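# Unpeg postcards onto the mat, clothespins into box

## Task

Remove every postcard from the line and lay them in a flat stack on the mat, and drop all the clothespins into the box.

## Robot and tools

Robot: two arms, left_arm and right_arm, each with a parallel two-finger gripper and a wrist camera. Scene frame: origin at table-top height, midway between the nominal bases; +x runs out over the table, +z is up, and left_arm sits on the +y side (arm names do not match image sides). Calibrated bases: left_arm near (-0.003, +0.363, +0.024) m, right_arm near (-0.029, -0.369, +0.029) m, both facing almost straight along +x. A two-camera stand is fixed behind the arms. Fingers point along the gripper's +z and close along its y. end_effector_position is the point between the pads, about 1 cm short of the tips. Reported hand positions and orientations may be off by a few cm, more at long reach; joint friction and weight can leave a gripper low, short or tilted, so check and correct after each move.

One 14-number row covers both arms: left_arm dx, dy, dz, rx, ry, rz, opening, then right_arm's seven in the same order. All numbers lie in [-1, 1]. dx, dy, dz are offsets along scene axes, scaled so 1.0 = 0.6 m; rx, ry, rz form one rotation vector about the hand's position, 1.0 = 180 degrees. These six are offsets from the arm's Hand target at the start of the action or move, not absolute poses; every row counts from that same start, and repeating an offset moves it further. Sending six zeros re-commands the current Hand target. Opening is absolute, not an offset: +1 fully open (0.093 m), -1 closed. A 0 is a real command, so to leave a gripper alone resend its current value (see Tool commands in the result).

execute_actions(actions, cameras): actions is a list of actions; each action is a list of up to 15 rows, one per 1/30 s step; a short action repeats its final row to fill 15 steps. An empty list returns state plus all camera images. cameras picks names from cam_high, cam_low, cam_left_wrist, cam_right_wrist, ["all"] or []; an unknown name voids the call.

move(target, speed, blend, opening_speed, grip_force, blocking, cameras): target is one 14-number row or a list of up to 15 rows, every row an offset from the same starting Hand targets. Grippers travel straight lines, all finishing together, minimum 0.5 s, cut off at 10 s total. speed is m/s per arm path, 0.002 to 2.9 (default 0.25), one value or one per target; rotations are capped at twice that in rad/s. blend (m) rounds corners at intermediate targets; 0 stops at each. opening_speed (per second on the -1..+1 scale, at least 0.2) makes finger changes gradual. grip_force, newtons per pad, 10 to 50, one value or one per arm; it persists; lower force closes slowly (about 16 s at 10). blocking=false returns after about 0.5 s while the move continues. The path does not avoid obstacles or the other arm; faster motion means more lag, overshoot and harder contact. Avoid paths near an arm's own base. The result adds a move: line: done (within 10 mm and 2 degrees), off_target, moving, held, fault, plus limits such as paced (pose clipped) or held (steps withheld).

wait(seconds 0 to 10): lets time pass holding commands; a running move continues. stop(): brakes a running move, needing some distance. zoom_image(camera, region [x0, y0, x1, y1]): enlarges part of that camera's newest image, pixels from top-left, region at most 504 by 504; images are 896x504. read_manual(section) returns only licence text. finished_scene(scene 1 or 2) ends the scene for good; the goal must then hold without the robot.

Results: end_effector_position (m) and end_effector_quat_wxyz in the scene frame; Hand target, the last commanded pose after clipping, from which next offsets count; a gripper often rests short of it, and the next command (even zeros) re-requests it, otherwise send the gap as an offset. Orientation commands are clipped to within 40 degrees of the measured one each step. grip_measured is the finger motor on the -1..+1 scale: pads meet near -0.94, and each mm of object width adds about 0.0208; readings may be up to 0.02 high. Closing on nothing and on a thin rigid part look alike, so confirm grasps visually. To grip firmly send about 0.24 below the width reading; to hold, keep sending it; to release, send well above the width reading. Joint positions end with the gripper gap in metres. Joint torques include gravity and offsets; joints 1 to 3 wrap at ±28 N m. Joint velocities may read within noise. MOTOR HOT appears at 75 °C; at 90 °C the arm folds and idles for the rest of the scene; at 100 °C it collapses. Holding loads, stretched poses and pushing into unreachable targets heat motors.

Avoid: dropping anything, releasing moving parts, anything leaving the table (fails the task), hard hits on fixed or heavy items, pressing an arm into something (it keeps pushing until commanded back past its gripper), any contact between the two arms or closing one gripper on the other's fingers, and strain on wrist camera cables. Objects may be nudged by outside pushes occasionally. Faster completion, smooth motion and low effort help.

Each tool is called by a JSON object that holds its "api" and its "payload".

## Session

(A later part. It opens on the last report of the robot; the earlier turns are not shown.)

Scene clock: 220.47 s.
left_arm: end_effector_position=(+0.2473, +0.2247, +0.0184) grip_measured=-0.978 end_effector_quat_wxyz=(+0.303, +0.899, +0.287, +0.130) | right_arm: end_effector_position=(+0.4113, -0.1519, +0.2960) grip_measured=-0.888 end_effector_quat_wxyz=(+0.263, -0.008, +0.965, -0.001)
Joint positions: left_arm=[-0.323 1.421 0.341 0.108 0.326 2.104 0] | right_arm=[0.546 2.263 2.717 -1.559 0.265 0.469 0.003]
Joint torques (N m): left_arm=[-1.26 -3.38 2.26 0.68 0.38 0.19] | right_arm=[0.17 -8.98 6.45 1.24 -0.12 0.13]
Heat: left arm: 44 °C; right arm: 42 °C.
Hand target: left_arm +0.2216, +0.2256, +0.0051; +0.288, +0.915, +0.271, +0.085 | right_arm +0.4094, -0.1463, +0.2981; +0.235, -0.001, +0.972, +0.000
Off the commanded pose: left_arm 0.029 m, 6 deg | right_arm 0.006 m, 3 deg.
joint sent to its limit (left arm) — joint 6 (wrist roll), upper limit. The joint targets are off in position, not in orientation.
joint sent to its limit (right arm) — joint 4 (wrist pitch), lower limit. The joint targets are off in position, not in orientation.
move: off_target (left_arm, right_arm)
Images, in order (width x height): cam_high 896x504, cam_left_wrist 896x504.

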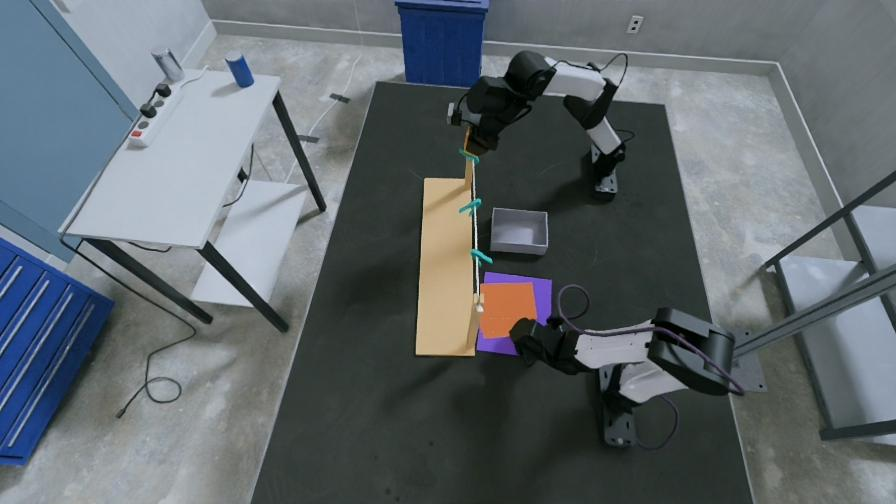

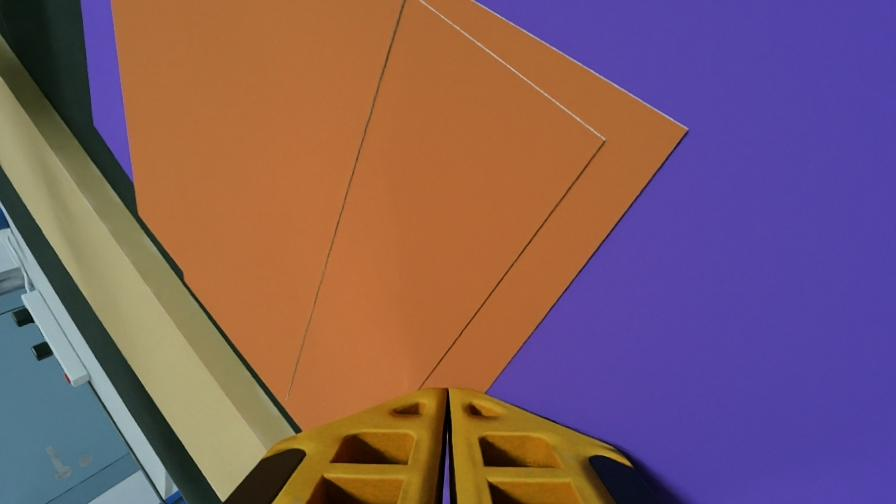

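{"api": "move", "payload": {"target": [[-0.045,0,0,0,0,0,-1,0,0,0,0,0,0,-1]], "speed": 0.04, "cameras": ["cam_left_wrist","cam_high"]}}

{"api": "zoom_image", "payload": {"camera": "cam_high", "region": [460, 260, 570, 370]}}

Scene clock: 222.13 s.
left_arm: end_effector_position=(+0.2202, +0.2215, +0.0183) grip_measured=-0.978 end_effector_quat_wxyz=(+0.310, +0.904, +0.266, +0.128) | right_arm: end_effector_position=(+0.4113, -0.1519, +0.2960) grip_measured=-0.888 end_effector_quat_wxyz=(+0.263, -0.008, +0.965, -0.001)
Joint positions: left_arm=[-0.367 1.308 0.254 0.094 0.326 2.104 0] | right_arm=[0.546 2.263 2.717 -1.559 0.265 0.469 0.003]
Joint torques (N m): left_arm=[-1.09 -2.86 2.82 0.53 0.29 0.04] | right_arm=[0.16 -8.94 6.41 1.24 -0.13 0.14]
Heat: left arm: 44 °C; right arm: 42 °C.
Hand target: left_arm +0.1946, +0.2256, +0.0051; +0.288, +0.915, +0.271, +0.085 | right_arm +0.4094, -0.1463, +0.2981; +0.235, -0.001, +0.972, +0.000
Off the commanded pose: left_arm 0.029 m, 6 deg | right_arm 0.006 m, 3 deg.
joint sent to its limit (right arm) — joint 4 (wrist pitch), lower limit. The joint targets are off in position, not in orientation.
move: off_target (left_arm, right_arm)
Images, in order (width x height): cam_high 896x504, cam_left_wrist 896x504.

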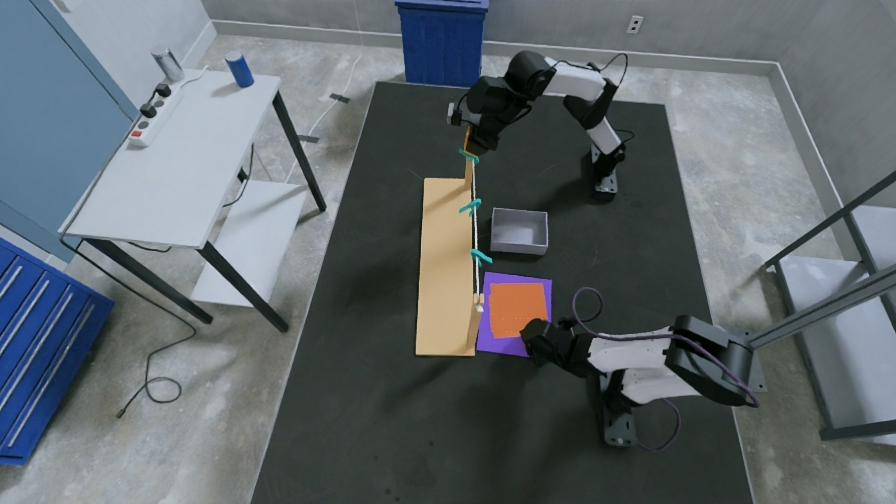

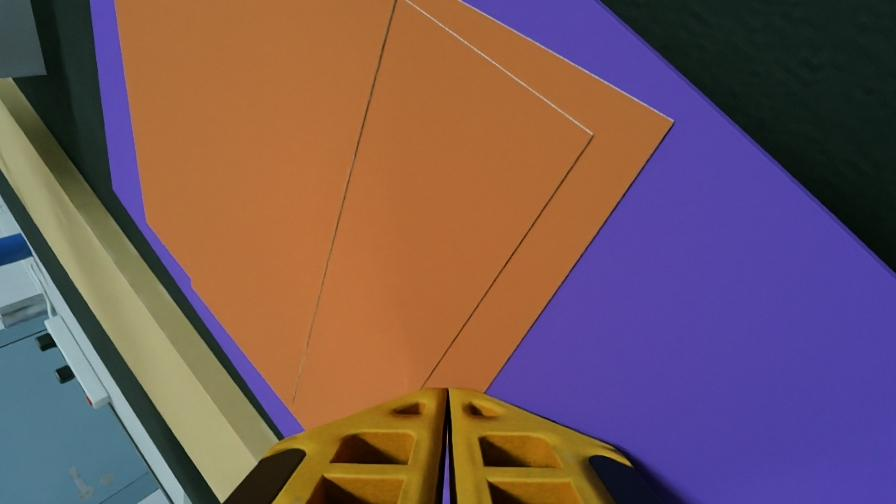

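Scaled by 4.582 from the camera's 896x504 image, which has a finer 1280x720 frame.

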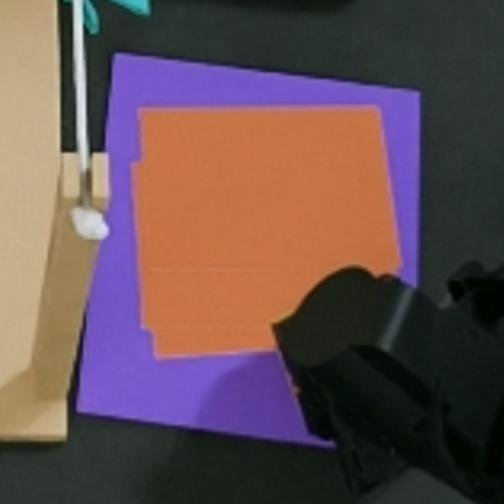

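{"api": "move", "payload": {"target": [[-0.02,0,0.2,0,0,0,-1,0.01,0,-0.045,0,0,0,-1],[-0.1,0.1,0.38,0,0,0,-1,0.0,0,-0.075,0,0,0,-1]], "speed": 0.12, "blend": [0.02,0], "cameras": ["cam_right_wrist","cam_low","cam_high"]}}

Scene clock: 227.33 s.
left_arm: end_effector_position=(+0.1370, +0.2838, +0.2239) grip_measured=-0.978 end_effector_quat_wxyz=(+0.248, +0.898, +0.341, +0.128) | right_arm: end_effector_position=(+0.4158, -0.1532, +0.2914) grip_measured=-0.889 end_effector_quat_wxyz=(+0.287, +0.003, +0.958, +0.008)
Joint positions: left_arm=[-0.267 0.7 0.967 -1.323 0.245 2.089 0] | right_arm=[0.543 2.119 2.411 -1.344 0.278 0.477 0.003]
Joint torques (N m): left_arm=[-0.72 1.24 8.81 0.84 0.07 0.25] | right_arm=[0.27 -6.02 1.47 1.16 -0.14 0.19]
Heat: left arm: 44 °C; right arm: 42 °C.
Hand target: left_arm +0.1346, +0.2856, +0.2331; +0.288, +0.915, +0.271, +0.085 | right_arm +0.4094, -0.1463, +0.2531; +0.235, -0.001, +0.972, +0.000
Off the commanded pose: left_arm 0.010 m, 11 deg | right_arm 0.039 m, 6 deg.
joint sent to its limit (left arm) — joint 6 (wrist roll), upper limit. The joint targets are off in orientation, not in position.
move: off_target (left_arm, right_arm)
Images, in order (width x height): cam_high 896x504, cam_low 896x504, cam_right_wrist 896x504.

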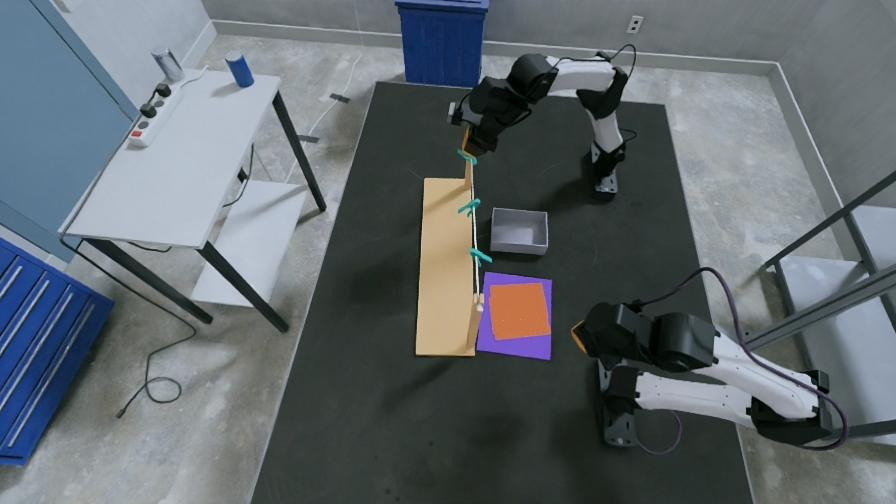

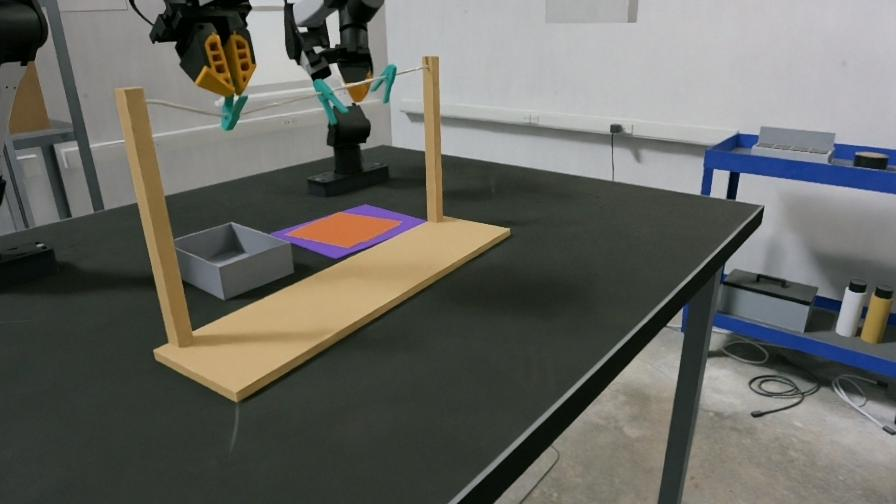

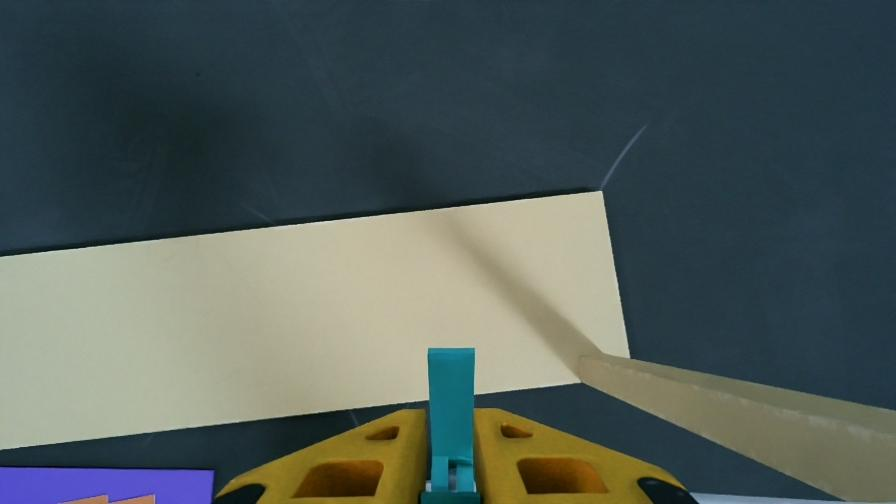

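{"api": "move", "payload": {"target": [[0,0,0,0,0,0,-1,0.0,0,0.065,0,0,0,-1]], "speed": 0.12}}

{"api": "move", "payload": {"target": [[0,0,0,0,0,0,-1,0.0,0,0.0,0,0,0,-0.4]], "opening_speed": 0.5, "cameras": ["cam_right_wrist","cam_low"]}}

Scene clock: 228.63 s.
left_arm: end_effector_position=(+0.1370, +0.2838, +0.2239) grip_measured=-0.978 end_effector_quat_wxyz=(+0.248, +0.898, +0.341, +0.128) | right_arm: end_effector_position=(+0.4165, -0.1522, +0.2960) grip_measured=-0.889 end_effector_quat_wxyz=(+0.270, +0.000, +0.963, +0.001)
Joint positions: left_arm=[-0.267 0.7 0.967 -1.323 0.245 2.089 0] | right_arm=[0.542 2.261 2.704 -1.533 0.27 0.477 0.003]
Joint torques (N m): left_arm=[-0.76 1.25 8.83 0.84 0.08 0.27] | right_arm=[0.42 -8.61 6.57 0.99 -0.14 0.11]
Heat: left arm: 44 °C; right arm: 42 °C.
Hand target: left_arm +0.1346, +0.2856, +0.2331; +0.288, +0.915, +0.271, +0.085 | right_arm +0.4094, -0.1463, +0.2921; +0.235, -0.001, +0.972, +0.000
Off the commanded pose: left_arm 0.010 m, 11 deg | right_arm 0.010 m, 4 deg.
joint sent to its limit (left arm) — joint 6 (wrist roll), upper limit. The joint targets are off in orientation, not in position.
joint sent to its limit (right arm) — joint 4 (wrist pitch), lower limit. The joint targets are off in position, not in orientation.
move: off_target (left_arm, right_arm)

Scene clock: 230.40 s.
left_arm: end_effector_position=(+0.1370, +0.2838, +0.2239) grip_measured=-0.978 end_effector_quat_wxyz=(+0.248, +0.898, +0.341, +0.128) | right_arm: end_effector_position=(+0.4175, -0.1478, +0.2842) grip_measured=-0.402 end_effector_quat_wxyz=(+0.256, +0.000, +0.967, +0.003)
Joint positions: left_arm=[-0.267 0.7 0.967 -1.323 0.245 2.089 0] | right_arm=[0.543 2.284 2.704 -1.536 0.255 0.486 0.026]
Joint torques (N m): left_arm=[-0.8 1.26 8.8 0.84 0.08 0.25] | right_arm=[0.42 -10.63 6.65 0.99 -0.03 0.1]
Heat: left arm: 44 °C; right arm: 42 °C.
Hand target: left_arm +0.1346, +0.2856, +0.2331; +0.288, +0.915, +0.271, +0.085 | right_arm +0.4094, -0.1463, +0.2921; +0.235, -0.001, +0.972, +0.000
Off the commanded pose: left_arm 0.010 m, 11 deg | right_arm 0.011 m, 3 deg.
joint sent to its limit (left arm) — joint 6 (wrist roll), upper limit. The joint targets are off in orientation, not in position.
joint sent to its limit (right arm) — joint 4 (wrist pitch), lower limit. The joint targets are off in position, not in orientation.
move: off_target (left_arm, right_arm)
Images, in order (width x height): cam_low 896x504, cam_right_wrist 896x504.

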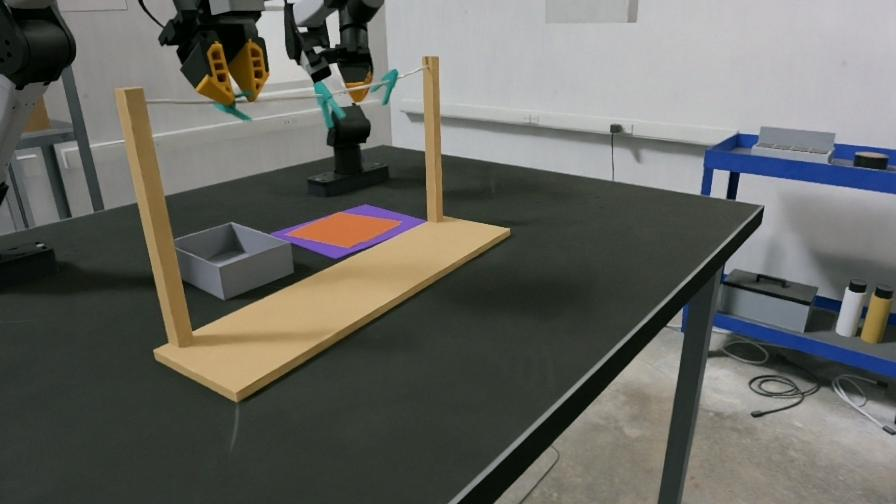

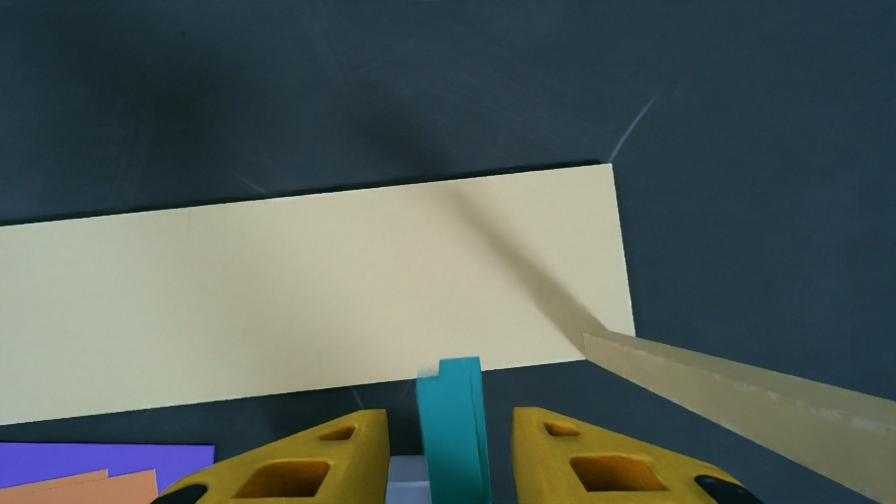

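{"api": "move", "payload": {"target": [[0,0,0,0,0,0,-1,-0.08,0.0,0.09,0,0,0,-0.4],[0,0,0,0,0,0,-1,-0.3,0.0,0.05,0,0,0,-0.4]], "speed": 0.15, "blend": [0.02,0], "cameras": ["all"]}}

{"api": "zoom_image", "payload": {"camera": "cam_low", "region": [180, 50, 440, 150]}}

Scene clock: 233.13 s.
left_arm: end_effector_position=(+0.1370, +0.2838, +0.2239) grip_measured=-0.978 end_effector_quat_wxyz=(+0.248, +0.898, +0.341, +0.128) | right_arm: end_effector_position=(+0.2318, -0.1326, +0.3126) grip_measured=-0.402 end_effector_quat_wxyz=(+0.225, -0.011, +0.974, +0.015)
Joint positions: left_arm=[-0.267 0.7 0.967 -1.323 0.245 2.089 0] | right_arm=[0.888 1.71 2.011 -1.547 0.325 0.814 0.026]
Joint torques (N m): left_arm=[-0.8 1.25 8.81 0.82 0.06 0.26] | right_arm=[0.27 -8.43 4.04 0.85 0.53 0.14]
Heat: left arm: 44 °C; right arm: 42 °C.
Hand target: left_arm +0.1346, +0.2856, +0.2331; +0.288, +0.915, +0.271, +0.085 | right_arm +0.2294, -0.1463, +0.3221; +0.235, -0.001, +0.972, +0.000
Off the commanded pose: left_arm 0.010 m, 11 deg | right_arm 0.017 m, 2 deg.
joint sent to its limit (left arm) — joint 6 (wrist roll), upper limit. The joint targets are off in orientation, not in position.
joint sent to its limit (right arm) — joint 4 (wrist pitch), lower limit. The joint targets are off in position, not in orientation.
move: off_target (left_arm, right_arm)

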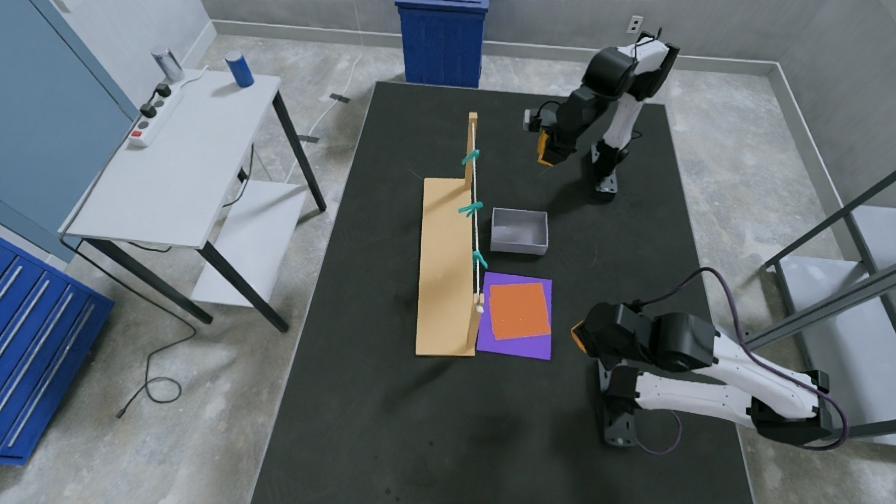

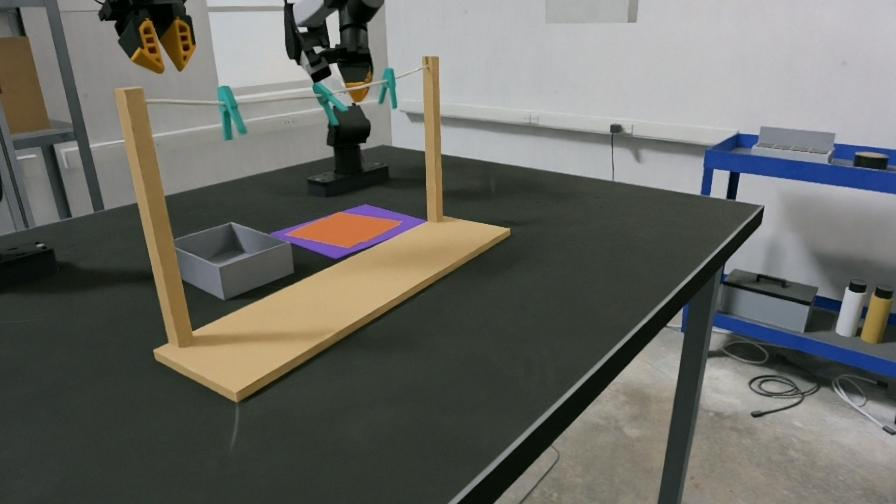

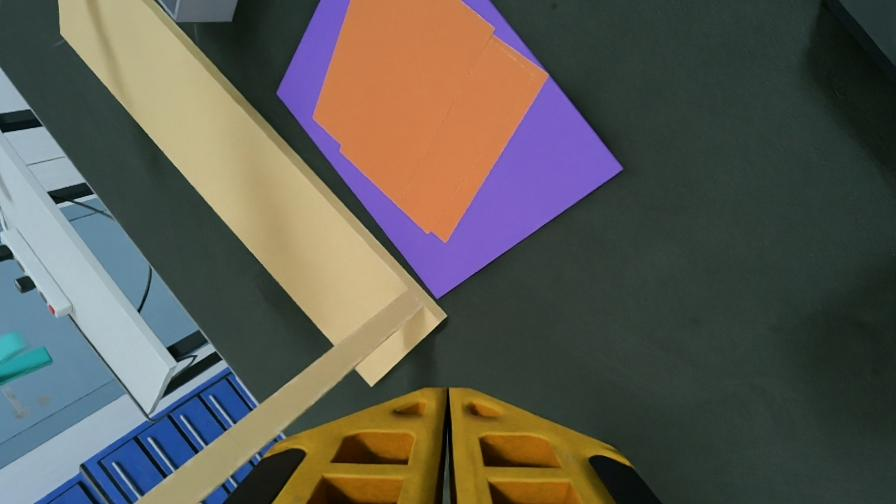

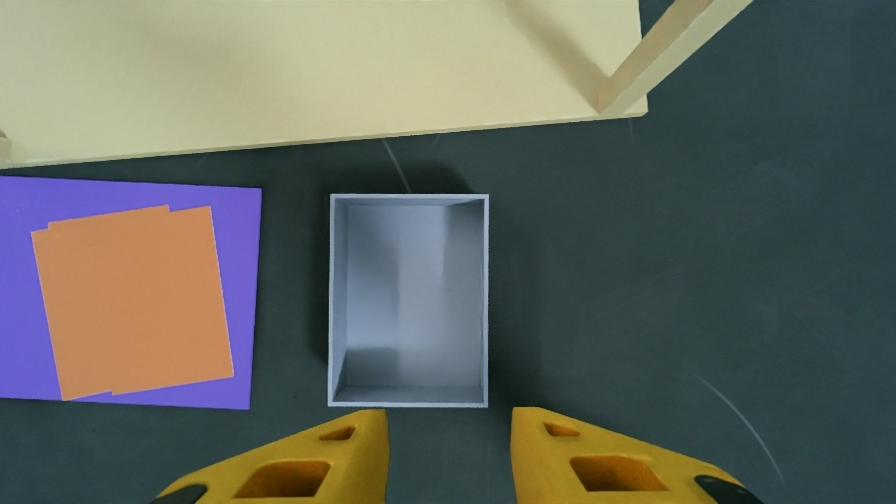

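Scaled by 1.938 from the camera's 896x504 image, which has a finer 1280x720 frame.

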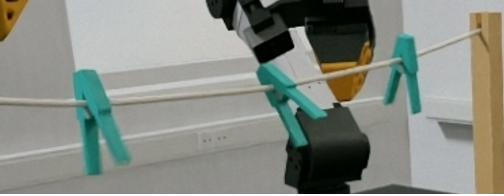

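{"api": "move", "payload": {"target": [[0.192,-0.226,0.045,-0.151,-0.28,0.291,1,-0.15,-0.1,0,0,0,0,-0.4]], "speed": 0.2, "cameras": ["cam_left_wrist","cam_high"]}}

Scene clock: 238.37 s.
left_arm: end_effector_position=(+0.2513, +0.1488, +0.2560) grip_measured=+1.000 end_effector_quat_wxyz=(+0.484, +0.518, +0.494, +0.503) | right_arm: end_effector_position=(+0.1416, -0.1972, +0.3189) grip_measured=-0.402 end_effector_quat_wxyz=(+0.249, -0.017, +0.967, +0.054)
Joint positions: left_arm=[-1.196 1.248 0.498 0.683 -1.183 1.552 0.093] | right_arm=[1.039 1.264 1.612 -1.547 0.365 0.935 0.026]
Joint torques (N m): left_arm=[-0.39 -2.44 4.89 2.31 -0.2 0.14] | right_arm=[0.7 -3.54 4.03 0.94 0.55 0.14]
Heat: left arm: 44 °C; right arm: 41 °C.
Hand target: left_arm +0.2498, +0.1500, +0.2601; +0.499, +0.500, +0.500, +0.501 | right_arm +0.1394, -0.2063, +0.3221; +0.235, -0.001, +0.972, +0.000
Off the commanded pose: left_arm 0.005 m, 3 deg | right_arm 0.010 m, 7 deg.
joint sent to its limit (right arm) — joint 4 (wrist pitch), lower limit. The joint targets are off in position and orientation.
move: off_target (left_arm, right_arm)
Images, in order (width x height): cam_high 896x504, cam_left_wrist 896x504.

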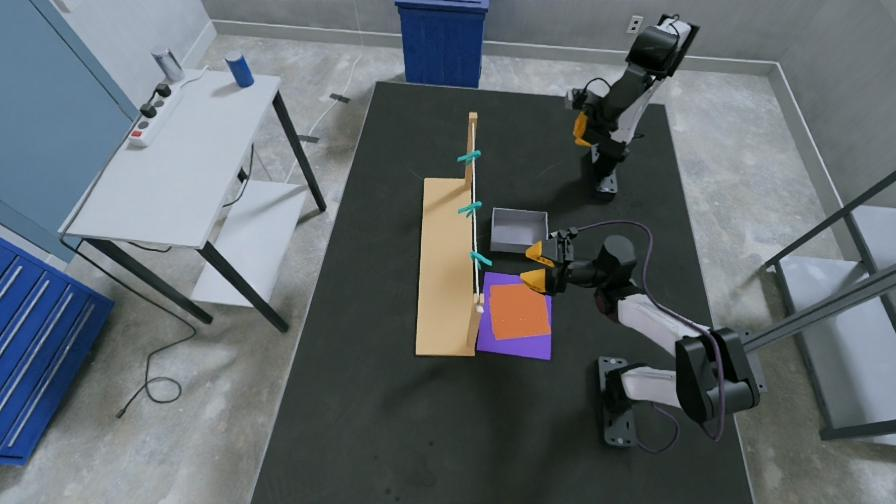

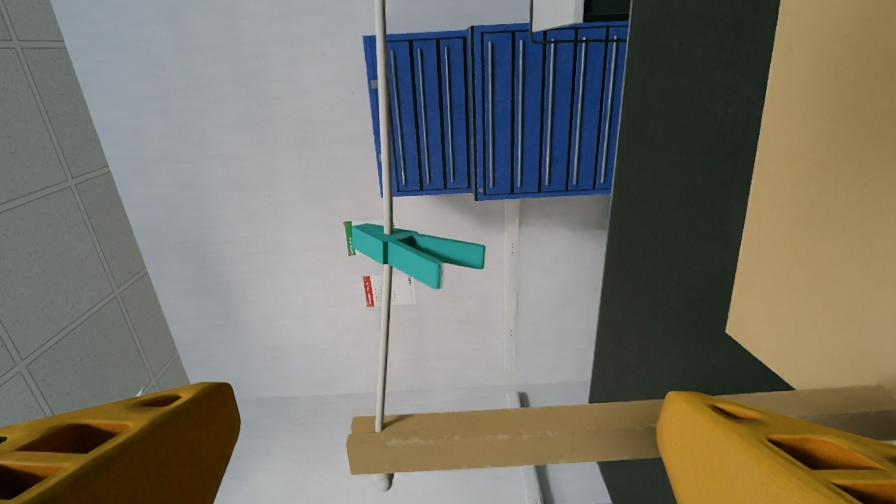

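{"api": "move", "payload": {"target": [[0.258,0.012,0.015,0,0,0,1,0,0,0,0,0,0,-0.4]], "speed": 0.12, "cameras": ["cam_left_wrist","cam_high","cam_low"]}}

Scene clock: 241.00 s.
left_arm: end_effector_position=(+0.3940, +0.1654, +0.2375) grip_measured=+1.000 end_effector_quat_wxyz=(+0.453, +0.535, +0.507, +0.502) | right_arm: end_effector_position=(+0.1416, -0.1972, +0.3189) grip_measured=-0.402 end_effector_quat_wxyz=(+0.249, -0.017, +0.967, +0.054)
Joint positions: left_arm=[-0.729 1.582 0.746 0.72 -0.745 1.57 0.093] | right_arm=[1.039 1.264 1.612 -1.547 0.365 0.935 0.026]
Joint torques (N m): left_arm=[0.16 -4.88 9.77 2.63 0.17 0.11] | right_arm=[0.62 -3.55 4.01 0.94 0.56 0.15]
Heat: left arm: 45 °C; right arm: 41 °C.
Hand target: left_arm +0.4046, +0.1572, +0.2691; +0.499, +0.500, +0.500, +0.501 | right_arm +0.1394, -0.2063, +0.3221; +0.235, -0.001, +0.972, +0.000
Off the commanded pose: left_arm 0.034 m, 7 deg | right_arm 0.010 m, 7 deg.
joint sent to its limit (right arm) — joint 4 (wrist pitch), lower limit. The joint targets are off in position and orientation.
move: off_target (left_arm, right_arm)
Images, in order (width x height): cam_high 896x504, cam_low 896x504, cam_left_wrist 896x504.

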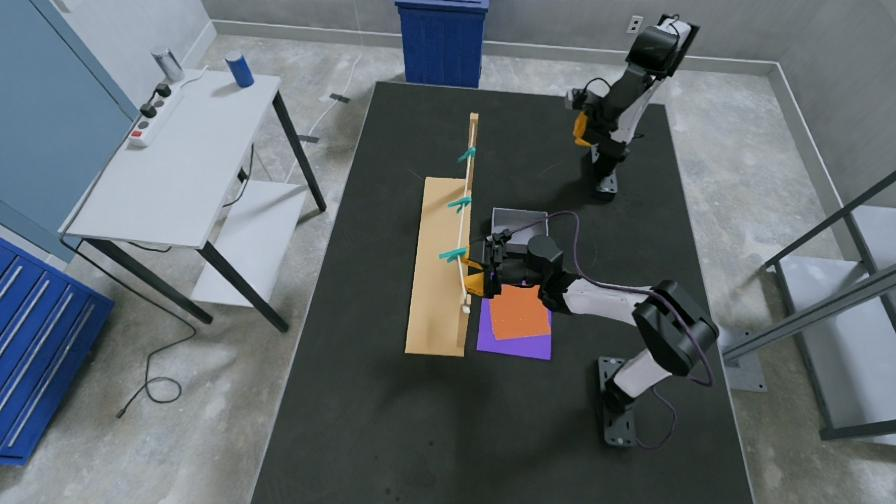

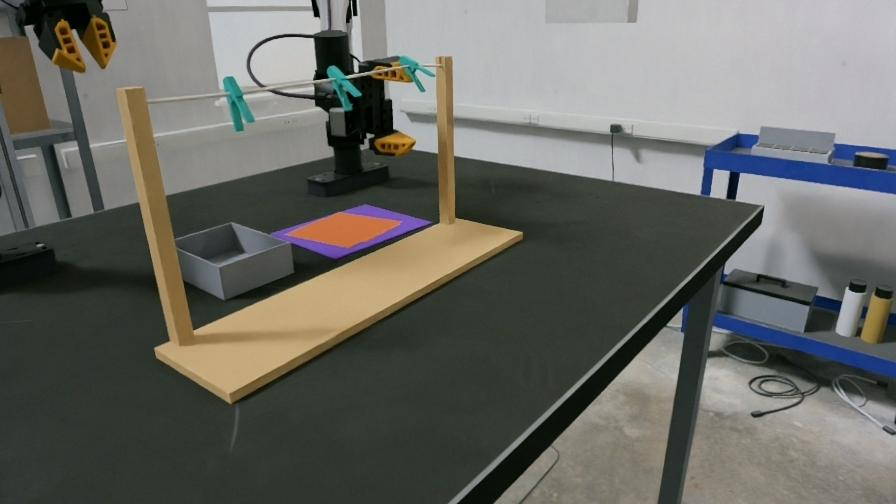

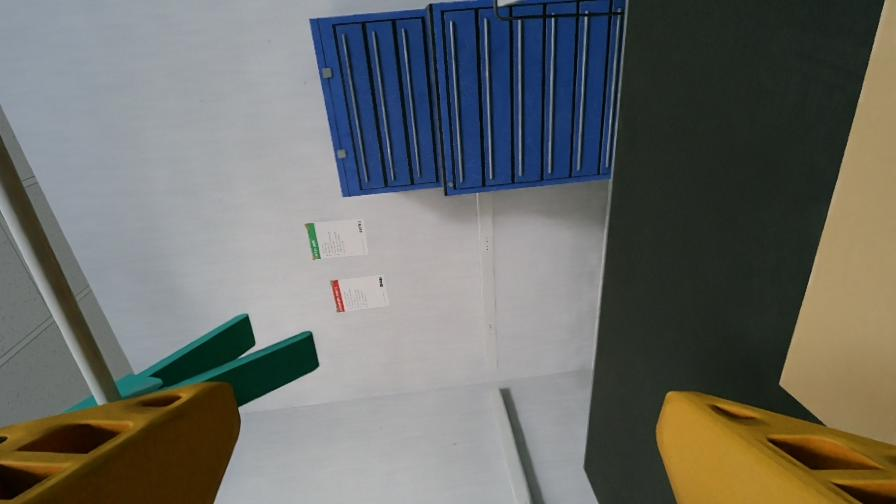

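{"api": "move", "payload": {"target": [[-0.13,0,0.0,0,0,0,1,0,0,0,0,0,0,-0.4]], "speed": 0.12, "cameras": ["cam_left_wrist","cam_high","cam_low"]}}

Scene clock: 242.67 s.
left_arm: end_effector_position=(+0.3297, +0.1512, +0.2549) grip_measured=+1.000 end_effector_quat_wxyz=(+0.479, +0.526, +0.494, +0.500) | right_arm: end_effector_position=(+0.1416, -0.1972, +0.3189) grip_measured=-0.402 end_effector_quat_wxyz=(+0.249, -0.017, +0.967, +0.054)
Joint positions: left_arm=[-0.915 1.411 0.622 0.72 -0.898 1.57 0.093] | right_arm=[1.039 1.264 1.612 -1.547 0.365 0.935 0.026]
Joint torques (N m): left_arm=[-0.79 -6.48 4.94 2.33 -0.12 0.09] | right_arm=[0.65 -3.55 4 0.94 0.55 0.15]
Heat: left arm: 44 °C; right arm: 41 °C.
Hand target: left_arm +0.3266, +0.1572, +0.2691; +0.499, +0.500, +0.500, +0.501 | right_arm +0.1394, -0.2063, +0.3221; +0.235, -0.001, +0.972, +0.000
Off the commanded pose: left_arm 0.016 m, 4 deg | right_arm 0.010 m, 7 deg.
joint sent to its limit (right arm) — joint 4 (wrist pitch), lower limit. The joint targets are off in position and orientation.
move: off_target (left_arm, right_arm)
Images, in order (width x height): cam_high 896x504, cam_low 896x504, cam_left_wrist 896x504.

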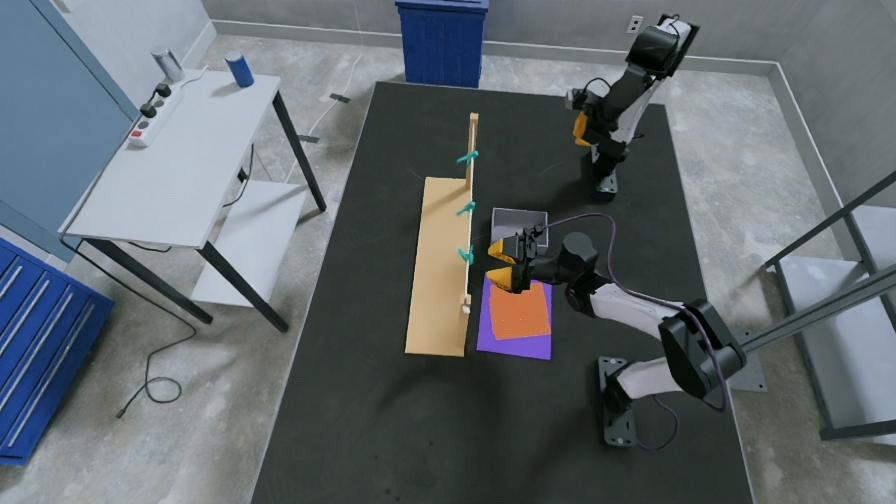

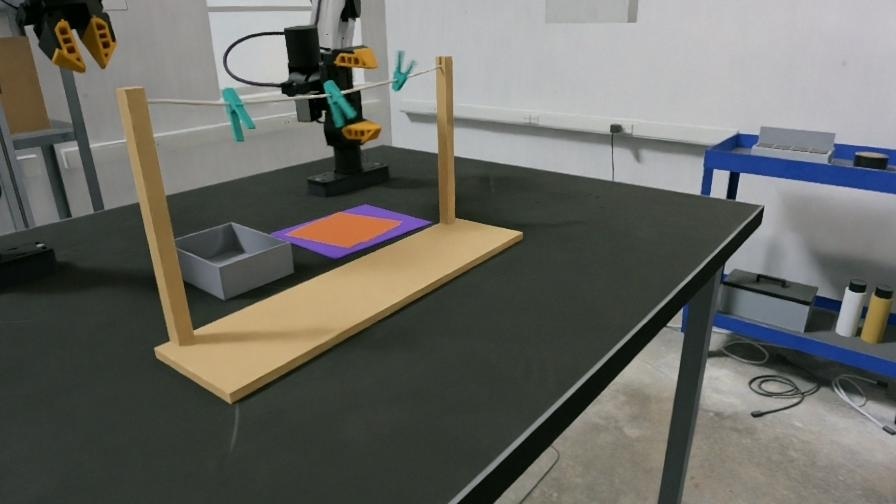

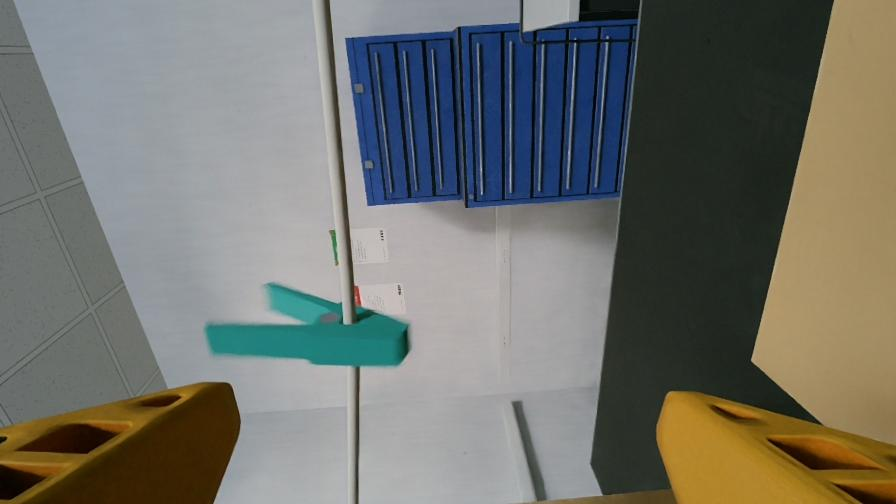

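{"api": "wait", "payload": {"seconds": 1.5, "cameras": ["cam_left_wrist","cam_low"]}}

Scene clock: 244.23 s.
left_arm: end_effector_position=(+0.3297, +0.1512, +0.2549) grip_measured=+1.000 end_effector_quat_wxyz=(+0.479, +0.526, +0.494, +0.500) | right_arm: end_effector_position=(+0.1416, -0.1972, +0.3189) grip_measured=-0.402 end_effector_quat_wxyz=(+0.249, -0.017, +0.967, +0.054)
Joint positions: left_arm=[-0.915 1.411 0.622 0.72 -0.898 1.57 0.093] | right_arm=[1.039 1.264 1.612 -1.547 0.365 0.935 0.026]
Joint torques (N m): left_arm=[-0.76 -6.48 4.94 2.31 -0.15 0.08] | right_arm=[0.69 -3.55 3.99 0.92 0.55 0.14]
Heat: left arm: 45 °C; right arm: 40 °C.
Hand target: left_arm +0.3266, +0.1572, +0.2691; +0.499, +0.500, +0.500, +0.501 | right_arm +0.1394, -0.2063, +0.3221; +0.235, -0.001, +0.972, +0.000
Tool commands: left_gripper/opening=+1.0 right_gripper/opening=-0.4
Off the commanded pose: left_arm 0.016 m, 4 deg | right_arm 0.010 m, 7 deg.
wait: 1.50 s; at rest by 0.10 s
Images, in order (width x height): cam_low 896x504, cam_left_wrist 896x504.

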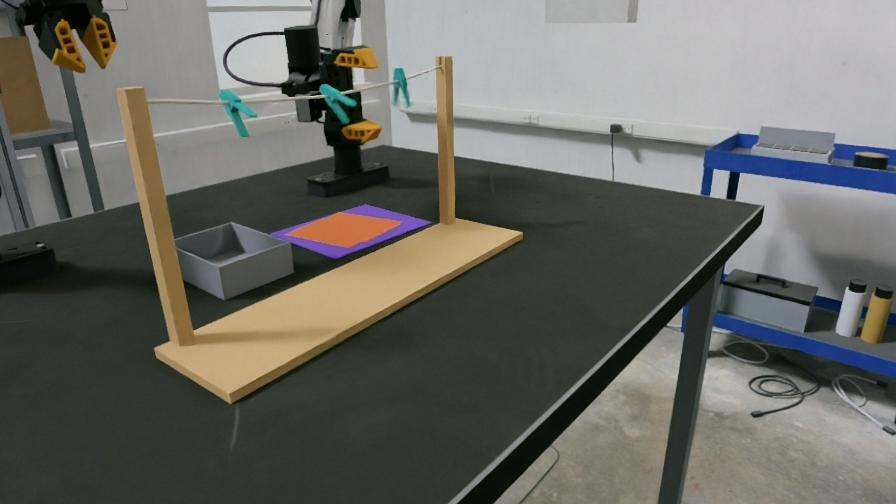

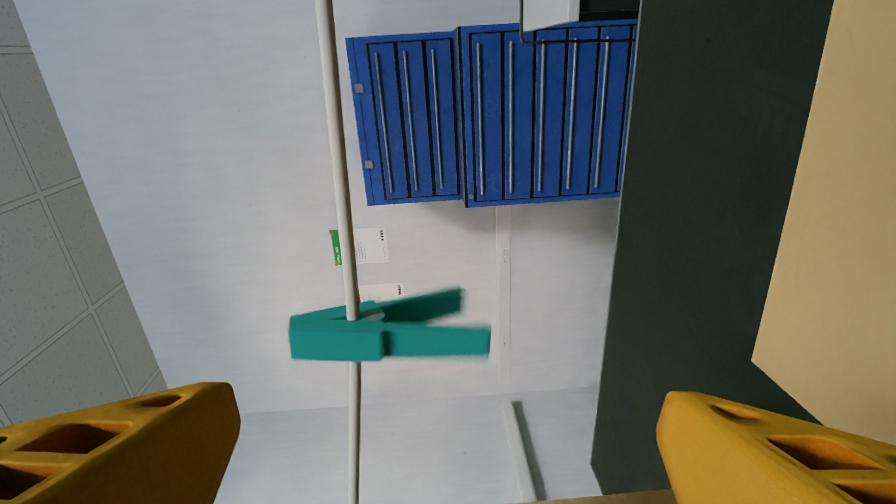

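{"api": "move", "payload": {"target": [[0,-0.008,0.045,0,-0.02,0,1,0,0,0,0,0,0,-0.4]], "speed": 0.1, "cameras": ["cam_left_wrist"]}}

Scene clock: 246.10 s.
left_arm: end_effector_position=(+0.3293, +0.1550, +0.2648) grip_measured=+1.000 end_effector_quat_wxyz=(+0.471, +0.524, +0.482, +0.521) | right_arm: end_effector_position=(+0.1416, -0.1972, +0.3189) grip_measured=-0.402 end_effector_quat_wxyz=(+0.249, -0.017, +0.967, +0.054)
Joint positions: left_arm=[-0.915 1.403 0.622 0.76 -0.918 1.647 0.093] | right_arm=[1.039 1.264 1.612 -1.547 0.365 0.935 0.026]
Joint torques (N m): left_arm=[-0.91 -6.31 7.71 2.5 -0.11 0.14] | right_arm=[0.65 -3.55 3.99 0.93 0.55 0.14]
Heat: left arm: 45 °C; right arm: 40 °C.
Hand target: left_arm +0.3266, +0.1524, +0.2961; +0.515, +0.484, +0.484, +0.516 | right_arm +0.1394, -0.2063, +0.3221; +0.235, -0.001, +0.972, +0.000
Off the commanded pose: left_arm 0.032 m, 7 deg | right_arm 0.010 m, 7 deg.
joint sent to its limit (right arm) — joint 4 (wrist pitch), lower limit. The joint targets are off in position and orientation.
move: off_target (left_arm, right_arm)
Images, in order (width x height): cam_left_wrist 896x504.

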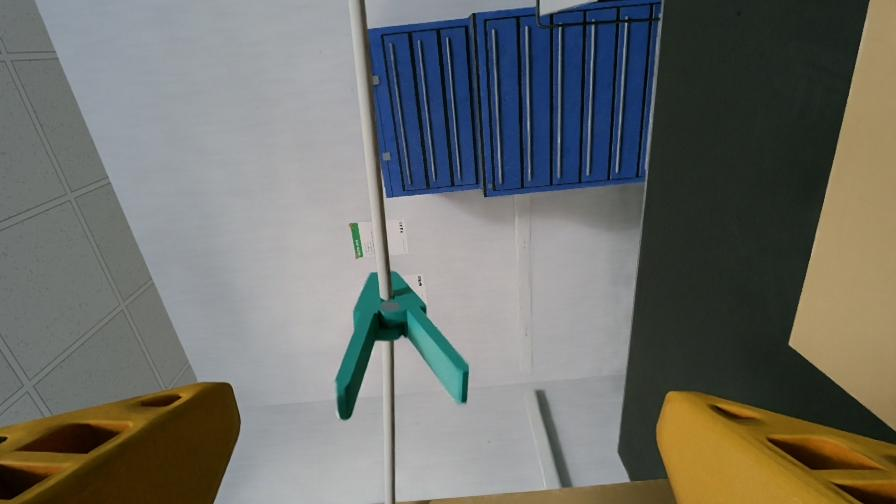

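{"api": "wait", "payload": {"seconds": 0.3, "cameras": ["cam_left_wrist"]}}

Scene clock: 246.60 s.
left_arm: end_effector_position=(+0.3293, +0.1550, +0.2648) grip_measured=+1.000 end_effector_quat_wxyz=(+0.471, +0.524, +0.482, +0.521) | right_arm: end_effector_position=(+0.1416, -0.1972, +0.3189) grip_measured=-0.402 end_effector_quat_wxyz=(+0.249, -0.017, +0.967, +0.054)
Joint positions: left_arm=[-0.915 1.403 0.622 0.76 -0.918 1.647 0.093] | right_arm=[1.039 1.264 1.612 -1.547 0.365 0.935 0.026]
Joint torques (N m): left_arm=[-0.95 -6.32 7.69 2.51 -0.12 0.14] | right_arm=[0.64 -3.58 3.95 0.92 0.55 0.15]
Heat: left arm: 45 °C; right arm: 40 °C.
Hand target: left_arm +0.3266, +0.1524, +0.2961; +0.515, +0.484, +0.484, +0.516 | right_arm +0.1394, -0.2063, +0.3221; +0.235, -0.001, +0.972, +0.000
Tool commands: left_gripper/opening=+1.0 right_gripper/opening=-0.4
Off the commanded pose: left_arm 0.032 m, 7 deg | right_arm 0.010 m, 7 deg.
wait: 0.30 s; at rest from the start
Images, in order (width x height): cam_left_wrist 896x504.

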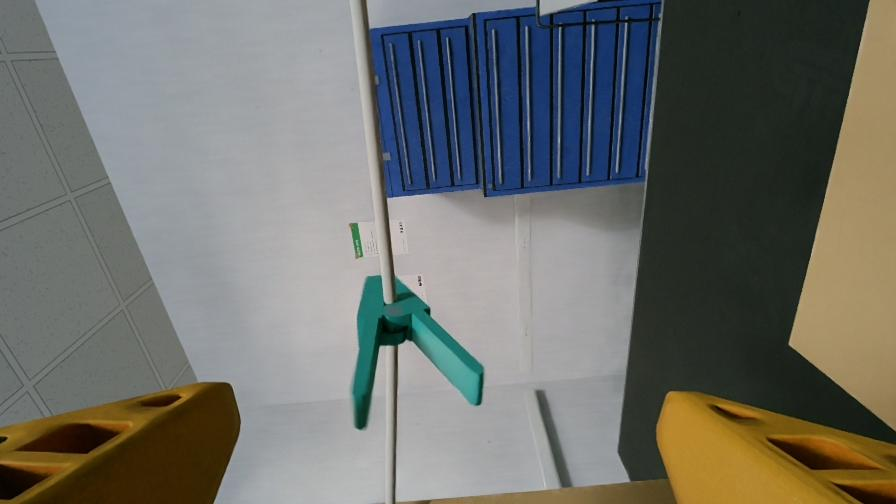

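{"api": "move", "payload": {"target": [[0.035,-0.004,0.012,0,0,0,1,0,0,0,0,0,0,-0.4],[0.035,-0.004,0.012,0,0,0,-0.3,0,0,0,0,0,0,-0.4]], "speed": 0.1, "cameras": ["cam_left_wrist","cam_low"]}}

Scene clock: 249.27 s.
left_arm: end_effector_position=(+0.3437, +0.1584, +0.2794) grip_measured=-0.297 end_effector_quat_wxyz=(+0.480, +0.508, +0.487, +0.523) | right_arm: end_effector_position=(+0.1416, -0.1972, +0.3189) grip_measured=-0.402 end_effector_quat_wxyz=(+0.249, -0.017, +0.967, +0.054)
Joint positions: left_arm=[-0.87 1.417 0.671 0.76 -0.886 1.647 0.031] | right_arm=[1.039 1.264 1.612 -1.547 0.365 0.935 0.026]
Joint torques (N m): left_arm=[0.05 -3.77 9.52 2.26 0.15 0.1] | right_arm=[0.65 -3.54 3.97 0.94 0.54 0.14]
Heat: left arm: 46 °C; right arm: 40 °C.
Hand target: left_arm +0.3476, +0.1500, +0.3033; +0.515, +0.484, +0.484, +0.516 | right_arm +0.1394, -0.2063, +0.3221; +0.235, -0.001, +0.972, +0.000
Off the commanded pose: left_arm 0.026 m, 5 deg | right_arm 0.010 m, 7 deg.
joint sent to its limit (right arm) — joint 4 (wrist pitch), lower limit. The joint targets are off in position and orientation.
move: off_target (left_arm, right_arm); target 2's new opening was sent with left_arm's hand 0.026 m and 5 deg from that target
Images, in order (width x height): cam_low 896x504, cam_left_wrist 896x504.

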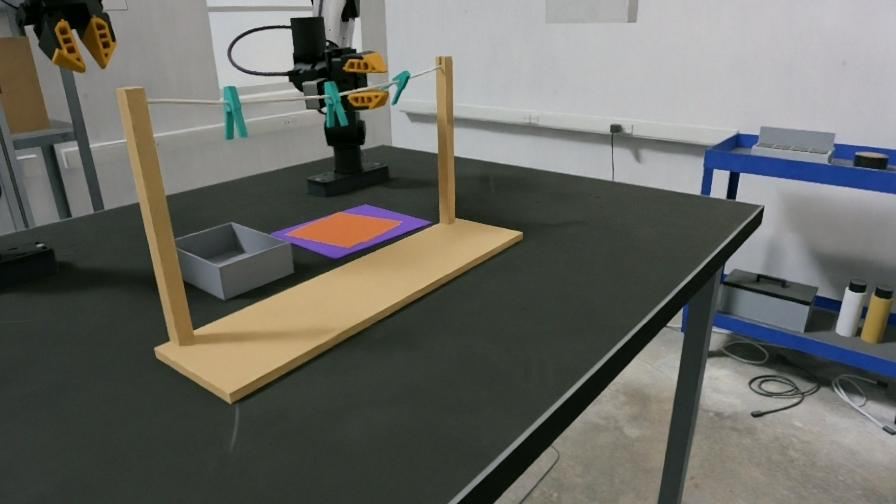

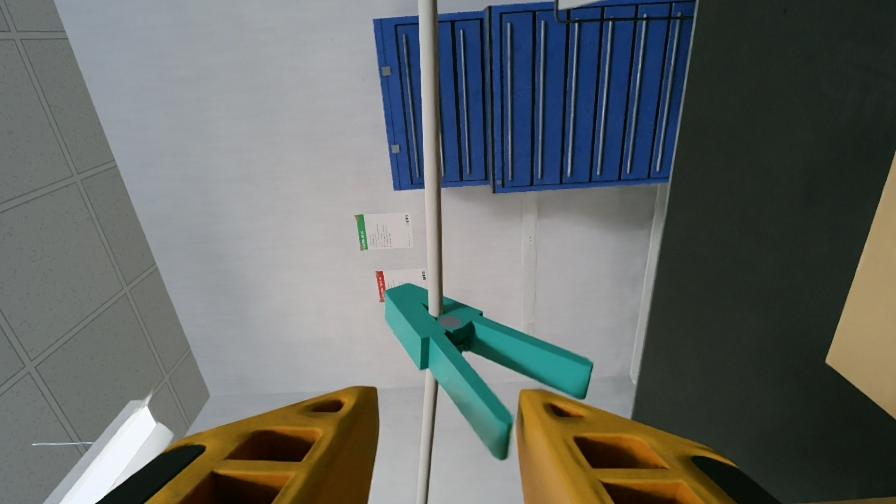

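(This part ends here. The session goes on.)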